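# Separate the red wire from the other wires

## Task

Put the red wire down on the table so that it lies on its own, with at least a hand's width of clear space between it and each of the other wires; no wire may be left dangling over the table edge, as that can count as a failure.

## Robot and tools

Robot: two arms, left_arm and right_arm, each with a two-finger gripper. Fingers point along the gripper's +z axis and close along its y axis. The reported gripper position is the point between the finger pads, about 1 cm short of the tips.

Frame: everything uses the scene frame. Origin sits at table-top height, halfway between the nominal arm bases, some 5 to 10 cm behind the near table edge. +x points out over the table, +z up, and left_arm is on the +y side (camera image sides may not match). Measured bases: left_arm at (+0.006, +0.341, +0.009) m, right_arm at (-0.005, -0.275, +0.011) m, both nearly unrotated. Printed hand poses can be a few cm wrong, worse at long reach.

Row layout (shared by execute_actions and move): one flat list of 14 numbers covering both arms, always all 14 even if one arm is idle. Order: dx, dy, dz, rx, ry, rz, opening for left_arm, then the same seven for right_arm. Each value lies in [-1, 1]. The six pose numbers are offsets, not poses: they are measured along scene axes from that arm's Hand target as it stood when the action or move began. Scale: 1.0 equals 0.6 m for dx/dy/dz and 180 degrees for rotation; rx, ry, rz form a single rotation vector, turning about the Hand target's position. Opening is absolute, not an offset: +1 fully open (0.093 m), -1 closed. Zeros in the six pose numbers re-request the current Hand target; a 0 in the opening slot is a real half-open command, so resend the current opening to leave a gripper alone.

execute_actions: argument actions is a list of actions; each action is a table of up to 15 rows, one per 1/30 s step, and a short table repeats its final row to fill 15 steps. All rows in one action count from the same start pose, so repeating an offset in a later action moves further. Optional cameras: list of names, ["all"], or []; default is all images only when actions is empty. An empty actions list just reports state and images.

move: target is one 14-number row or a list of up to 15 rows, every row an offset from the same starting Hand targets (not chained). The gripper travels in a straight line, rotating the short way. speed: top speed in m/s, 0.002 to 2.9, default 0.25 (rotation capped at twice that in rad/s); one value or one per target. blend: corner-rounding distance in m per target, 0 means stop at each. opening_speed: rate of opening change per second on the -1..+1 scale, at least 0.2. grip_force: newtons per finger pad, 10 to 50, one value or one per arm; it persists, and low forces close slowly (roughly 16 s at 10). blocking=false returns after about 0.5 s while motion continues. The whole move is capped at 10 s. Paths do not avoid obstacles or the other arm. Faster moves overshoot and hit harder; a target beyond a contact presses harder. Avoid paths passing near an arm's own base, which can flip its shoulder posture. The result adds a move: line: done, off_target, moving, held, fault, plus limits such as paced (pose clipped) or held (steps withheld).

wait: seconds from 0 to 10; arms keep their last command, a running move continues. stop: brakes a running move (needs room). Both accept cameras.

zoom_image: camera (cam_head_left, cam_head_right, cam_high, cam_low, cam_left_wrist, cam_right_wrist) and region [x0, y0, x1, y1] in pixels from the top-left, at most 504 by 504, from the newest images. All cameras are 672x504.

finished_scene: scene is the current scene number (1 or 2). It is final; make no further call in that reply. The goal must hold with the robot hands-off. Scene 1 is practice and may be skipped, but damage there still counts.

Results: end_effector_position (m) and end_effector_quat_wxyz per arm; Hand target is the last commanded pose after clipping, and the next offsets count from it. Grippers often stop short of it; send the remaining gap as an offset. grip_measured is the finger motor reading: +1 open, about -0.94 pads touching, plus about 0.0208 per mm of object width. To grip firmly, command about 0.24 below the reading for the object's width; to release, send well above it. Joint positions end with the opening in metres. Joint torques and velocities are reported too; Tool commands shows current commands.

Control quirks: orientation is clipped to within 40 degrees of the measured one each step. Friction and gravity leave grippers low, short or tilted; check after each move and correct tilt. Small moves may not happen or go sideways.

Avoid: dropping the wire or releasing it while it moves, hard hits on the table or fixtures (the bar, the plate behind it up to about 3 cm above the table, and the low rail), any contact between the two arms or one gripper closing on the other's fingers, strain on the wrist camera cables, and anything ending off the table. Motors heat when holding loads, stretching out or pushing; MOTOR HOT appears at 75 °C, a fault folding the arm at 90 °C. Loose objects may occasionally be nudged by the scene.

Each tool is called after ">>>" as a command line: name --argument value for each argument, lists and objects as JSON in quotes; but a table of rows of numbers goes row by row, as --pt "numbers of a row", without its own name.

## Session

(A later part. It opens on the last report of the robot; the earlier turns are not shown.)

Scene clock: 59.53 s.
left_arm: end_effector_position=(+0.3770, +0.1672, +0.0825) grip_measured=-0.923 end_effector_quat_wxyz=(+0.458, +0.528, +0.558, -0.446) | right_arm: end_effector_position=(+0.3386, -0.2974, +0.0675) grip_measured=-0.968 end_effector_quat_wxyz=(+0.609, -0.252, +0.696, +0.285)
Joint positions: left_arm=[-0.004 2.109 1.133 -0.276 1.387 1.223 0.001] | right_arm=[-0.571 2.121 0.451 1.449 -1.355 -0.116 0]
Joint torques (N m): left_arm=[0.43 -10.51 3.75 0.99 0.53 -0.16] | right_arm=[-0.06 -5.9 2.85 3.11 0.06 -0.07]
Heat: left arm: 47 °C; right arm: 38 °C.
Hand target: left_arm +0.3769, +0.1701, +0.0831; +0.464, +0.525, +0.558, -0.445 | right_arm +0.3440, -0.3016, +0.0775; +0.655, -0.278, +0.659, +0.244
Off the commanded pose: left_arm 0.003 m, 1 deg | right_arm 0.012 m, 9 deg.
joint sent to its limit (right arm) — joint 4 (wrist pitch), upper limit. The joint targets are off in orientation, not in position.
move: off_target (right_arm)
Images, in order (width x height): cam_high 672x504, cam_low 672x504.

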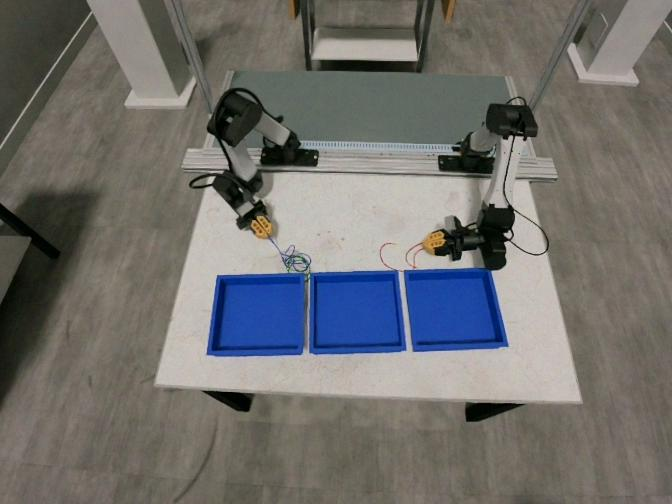

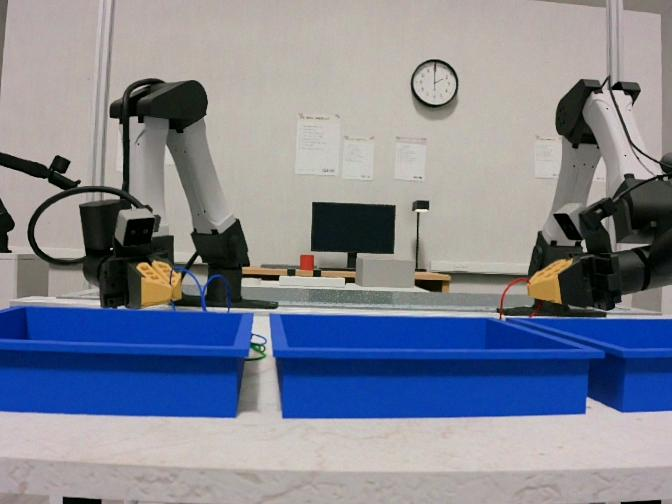

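>>> move --pt "0 0 -0.07 0 0 0 -0.929 0 0 -0.035 0 0 0 -1" --pt "0 0 -0.07 0 0 0 -0.3 0 0 -0.035 0 0 0 -0.3" --speed 0.12 --opening_speed 0.6 --cameras '["cam_low","cam_high","cam_left_wrist","cam_right_wrist"]'

Scene clock: 64.50 s.
left_arm: end_effector_position=(+0.3777, +0.1674, +0.0423) grip_measured=-0.302 end_effector_quat_wxyz=(+0.461, +0.528, +0.556, -0.446) | right_arm: end_effector_position=(+0.3378, -0.2981, +0.0469) grip_measured=-0.303 end_effector_quat_wxyz=(+0.604, -0.254, +0.700, +0.284)
Joint positions: left_arm=[-0.004 2.221 1.106 -0.122 1.391 1.214 0.031] | right_arm=[-0.571 2.202 0.467 1.449 -1.355 -0.178 0.031]
Joint torques (N m): left_arm=[0.38 -10.48 3.15 1.01 0.49 -0.17] | right_arm=[0.17 -6.02 2.69 3.1 -0.01 -0.08]
Heat: left arm: 46 °C; right arm: 38 °C.
Hand target: left_arm +0.3769, +0.1701, +0.0411; +0.464, +0.525, +0.557, -0.445 | right_arm +0.3439, -0.3016, +0.0564; +0.655, -0.278, +0.659, +0.244
Off the commanded pose: left_arm 0.003 m, 1 deg | right_arm 0.012 m, 9 deg.
joint sent to its limit (right arm) — joint 4 (wrist pitch), upper limit. The joint targets are off in orientation, not in position.
move: off_target (right_arm); target 2's new opening was sent with right_arm's hand 0.012 m and 9 deg from that target
Images, in order (width x height): cam_high 672x504, cam_low 672x504, cam_left_wrist 672x504, cam_right_wrist 672x504.

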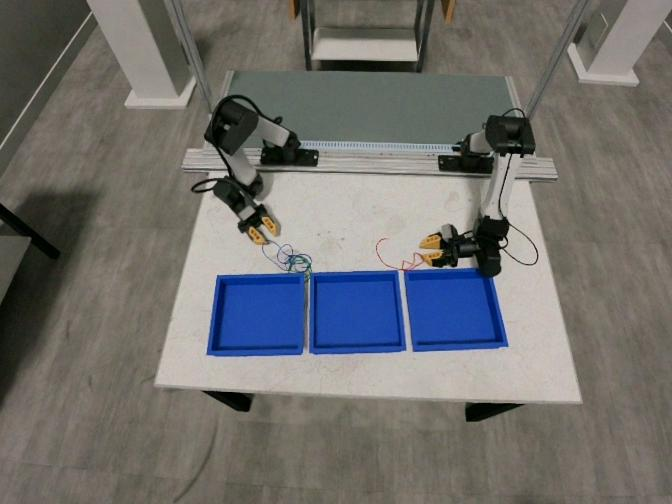

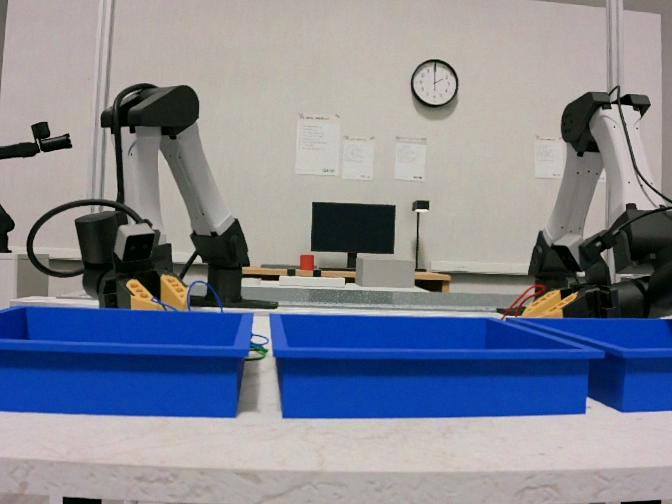

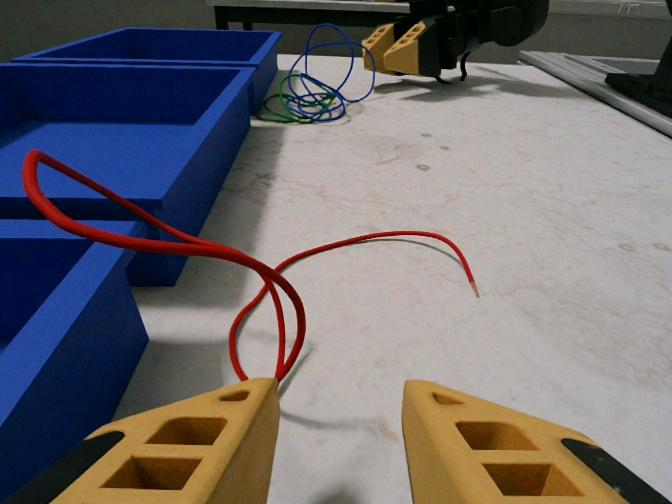

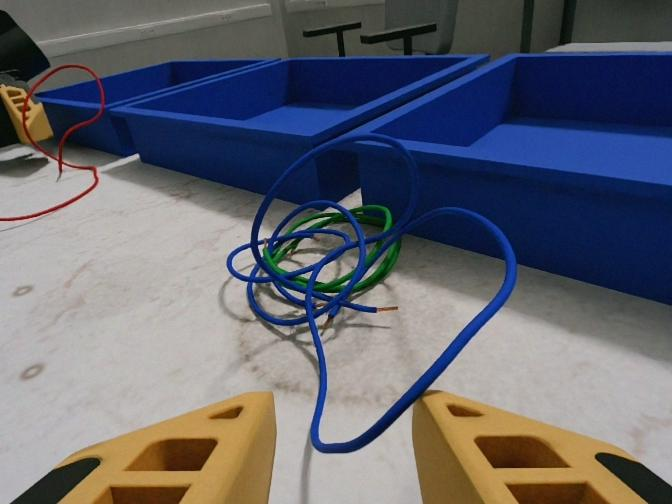

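>>> move --pt "0 0.002 0 0 0 0 0.2 0 -0.002 0 0 0 0 0.2" --pt "0 0.2 0.03 0 0 0 0.2 -0.15 -0.15 0.03 0 0 0 0.2" --pt "0 0.2 0.25 0 0 0 0.2 -0.15 -0.15 0.3 0 0 0 0.2" --blend '[0,0.02,0]' --speed 0.2 --cameras '["cam_low","cam_high","cam_head_left"]'

>>> zoom_image --camera "cam_high" --region '[230, 180, 470, 360]'

Scene clock: 70.53 s.
left_arm: end_effector_position=(+0.3752, +0.2895, +0.1755) grip_measured=+0.198 end_effector_quat_wxyz=(+0.470, +0.493, +0.611, -0.404) | right_arm: end_effector_position=(+0.2558, -0.3885, +0.2329) grip_measured=+0.197 end_effector_quat_wxyz=(+0.674, -0.194, +0.697, +0.150)
Joint positions: left_arm=[0.332 2.113 1.573 -1.566 1.307 2.08 0.055] | right_arm=[-1.085 1.378 0.408 1.236 -1.579 0.24 0.055]
Joint torques (N m): left_arm=[-0.31 -13.23 7.13 -0.62 0.37 -0.11] | right_arm=[-0.7 -4.08 6.49 1.23 0.15 0.17]
Heat: left arm: 46 °C; right arm: 38 °C.
Hand target: left_arm +0.3769, +0.2901, +0.1911; +0.464, +0.526, +0.557, -0.445 | right_arm +0.2539, -0.3915, +0.2364; +0.655, -0.278, +0.659, +0.244
Off the commanded pose: left_arm 0.016 m, 9 deg | right_arm 0.005 m, 15 deg.
joint sent to its limit (left arm) — joint 4 (wrist pitch), lower limit. The joint targets are off in orientation, not in position.
joint sent to its limit (right arm) — joint 5 (wrist yaw), lower limit. The joint targets are off in orientation, not in position.
move: off_target (left_arm, right_arm)
Images, in order (width x height): cam_head_left 672x504, cam_high 672x504, cam_low 672x504.

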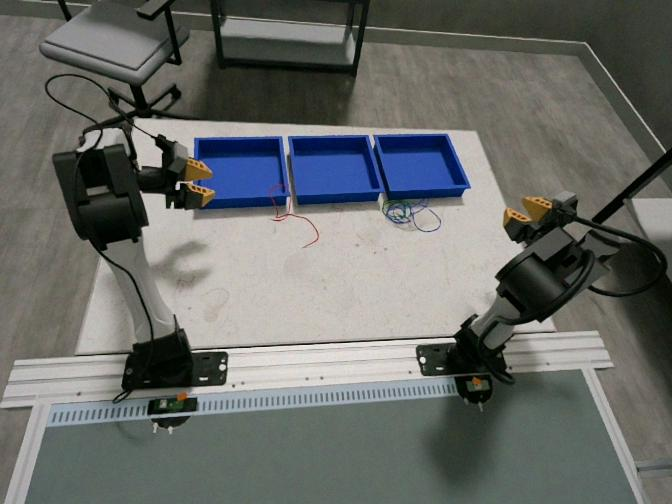

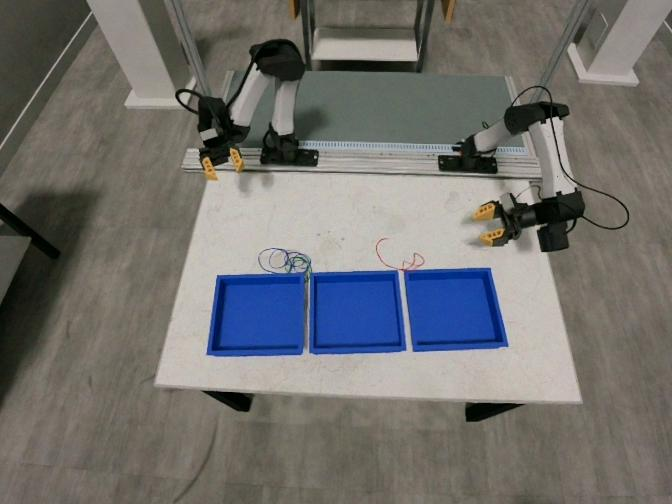

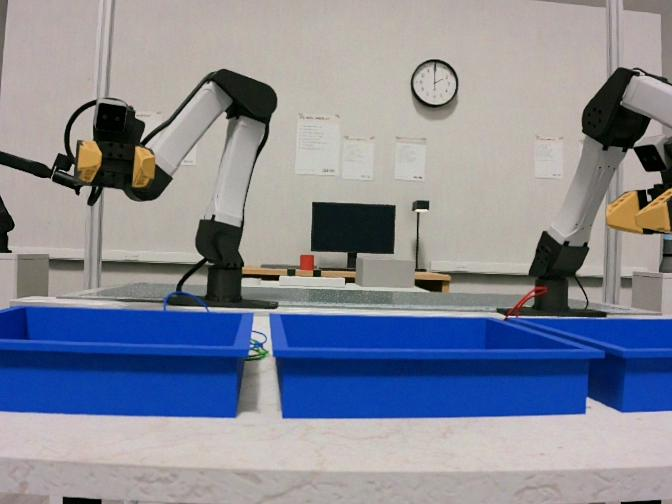

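Scaled by 2.100 from the camera's 672x504 image, which has a finer 960x720 frame.

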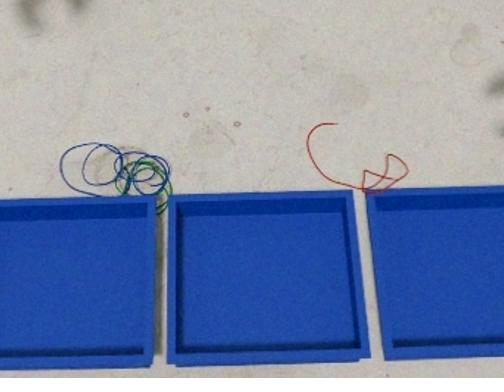

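>>> finished_scene --scene 1

The scene is finished: the task was done.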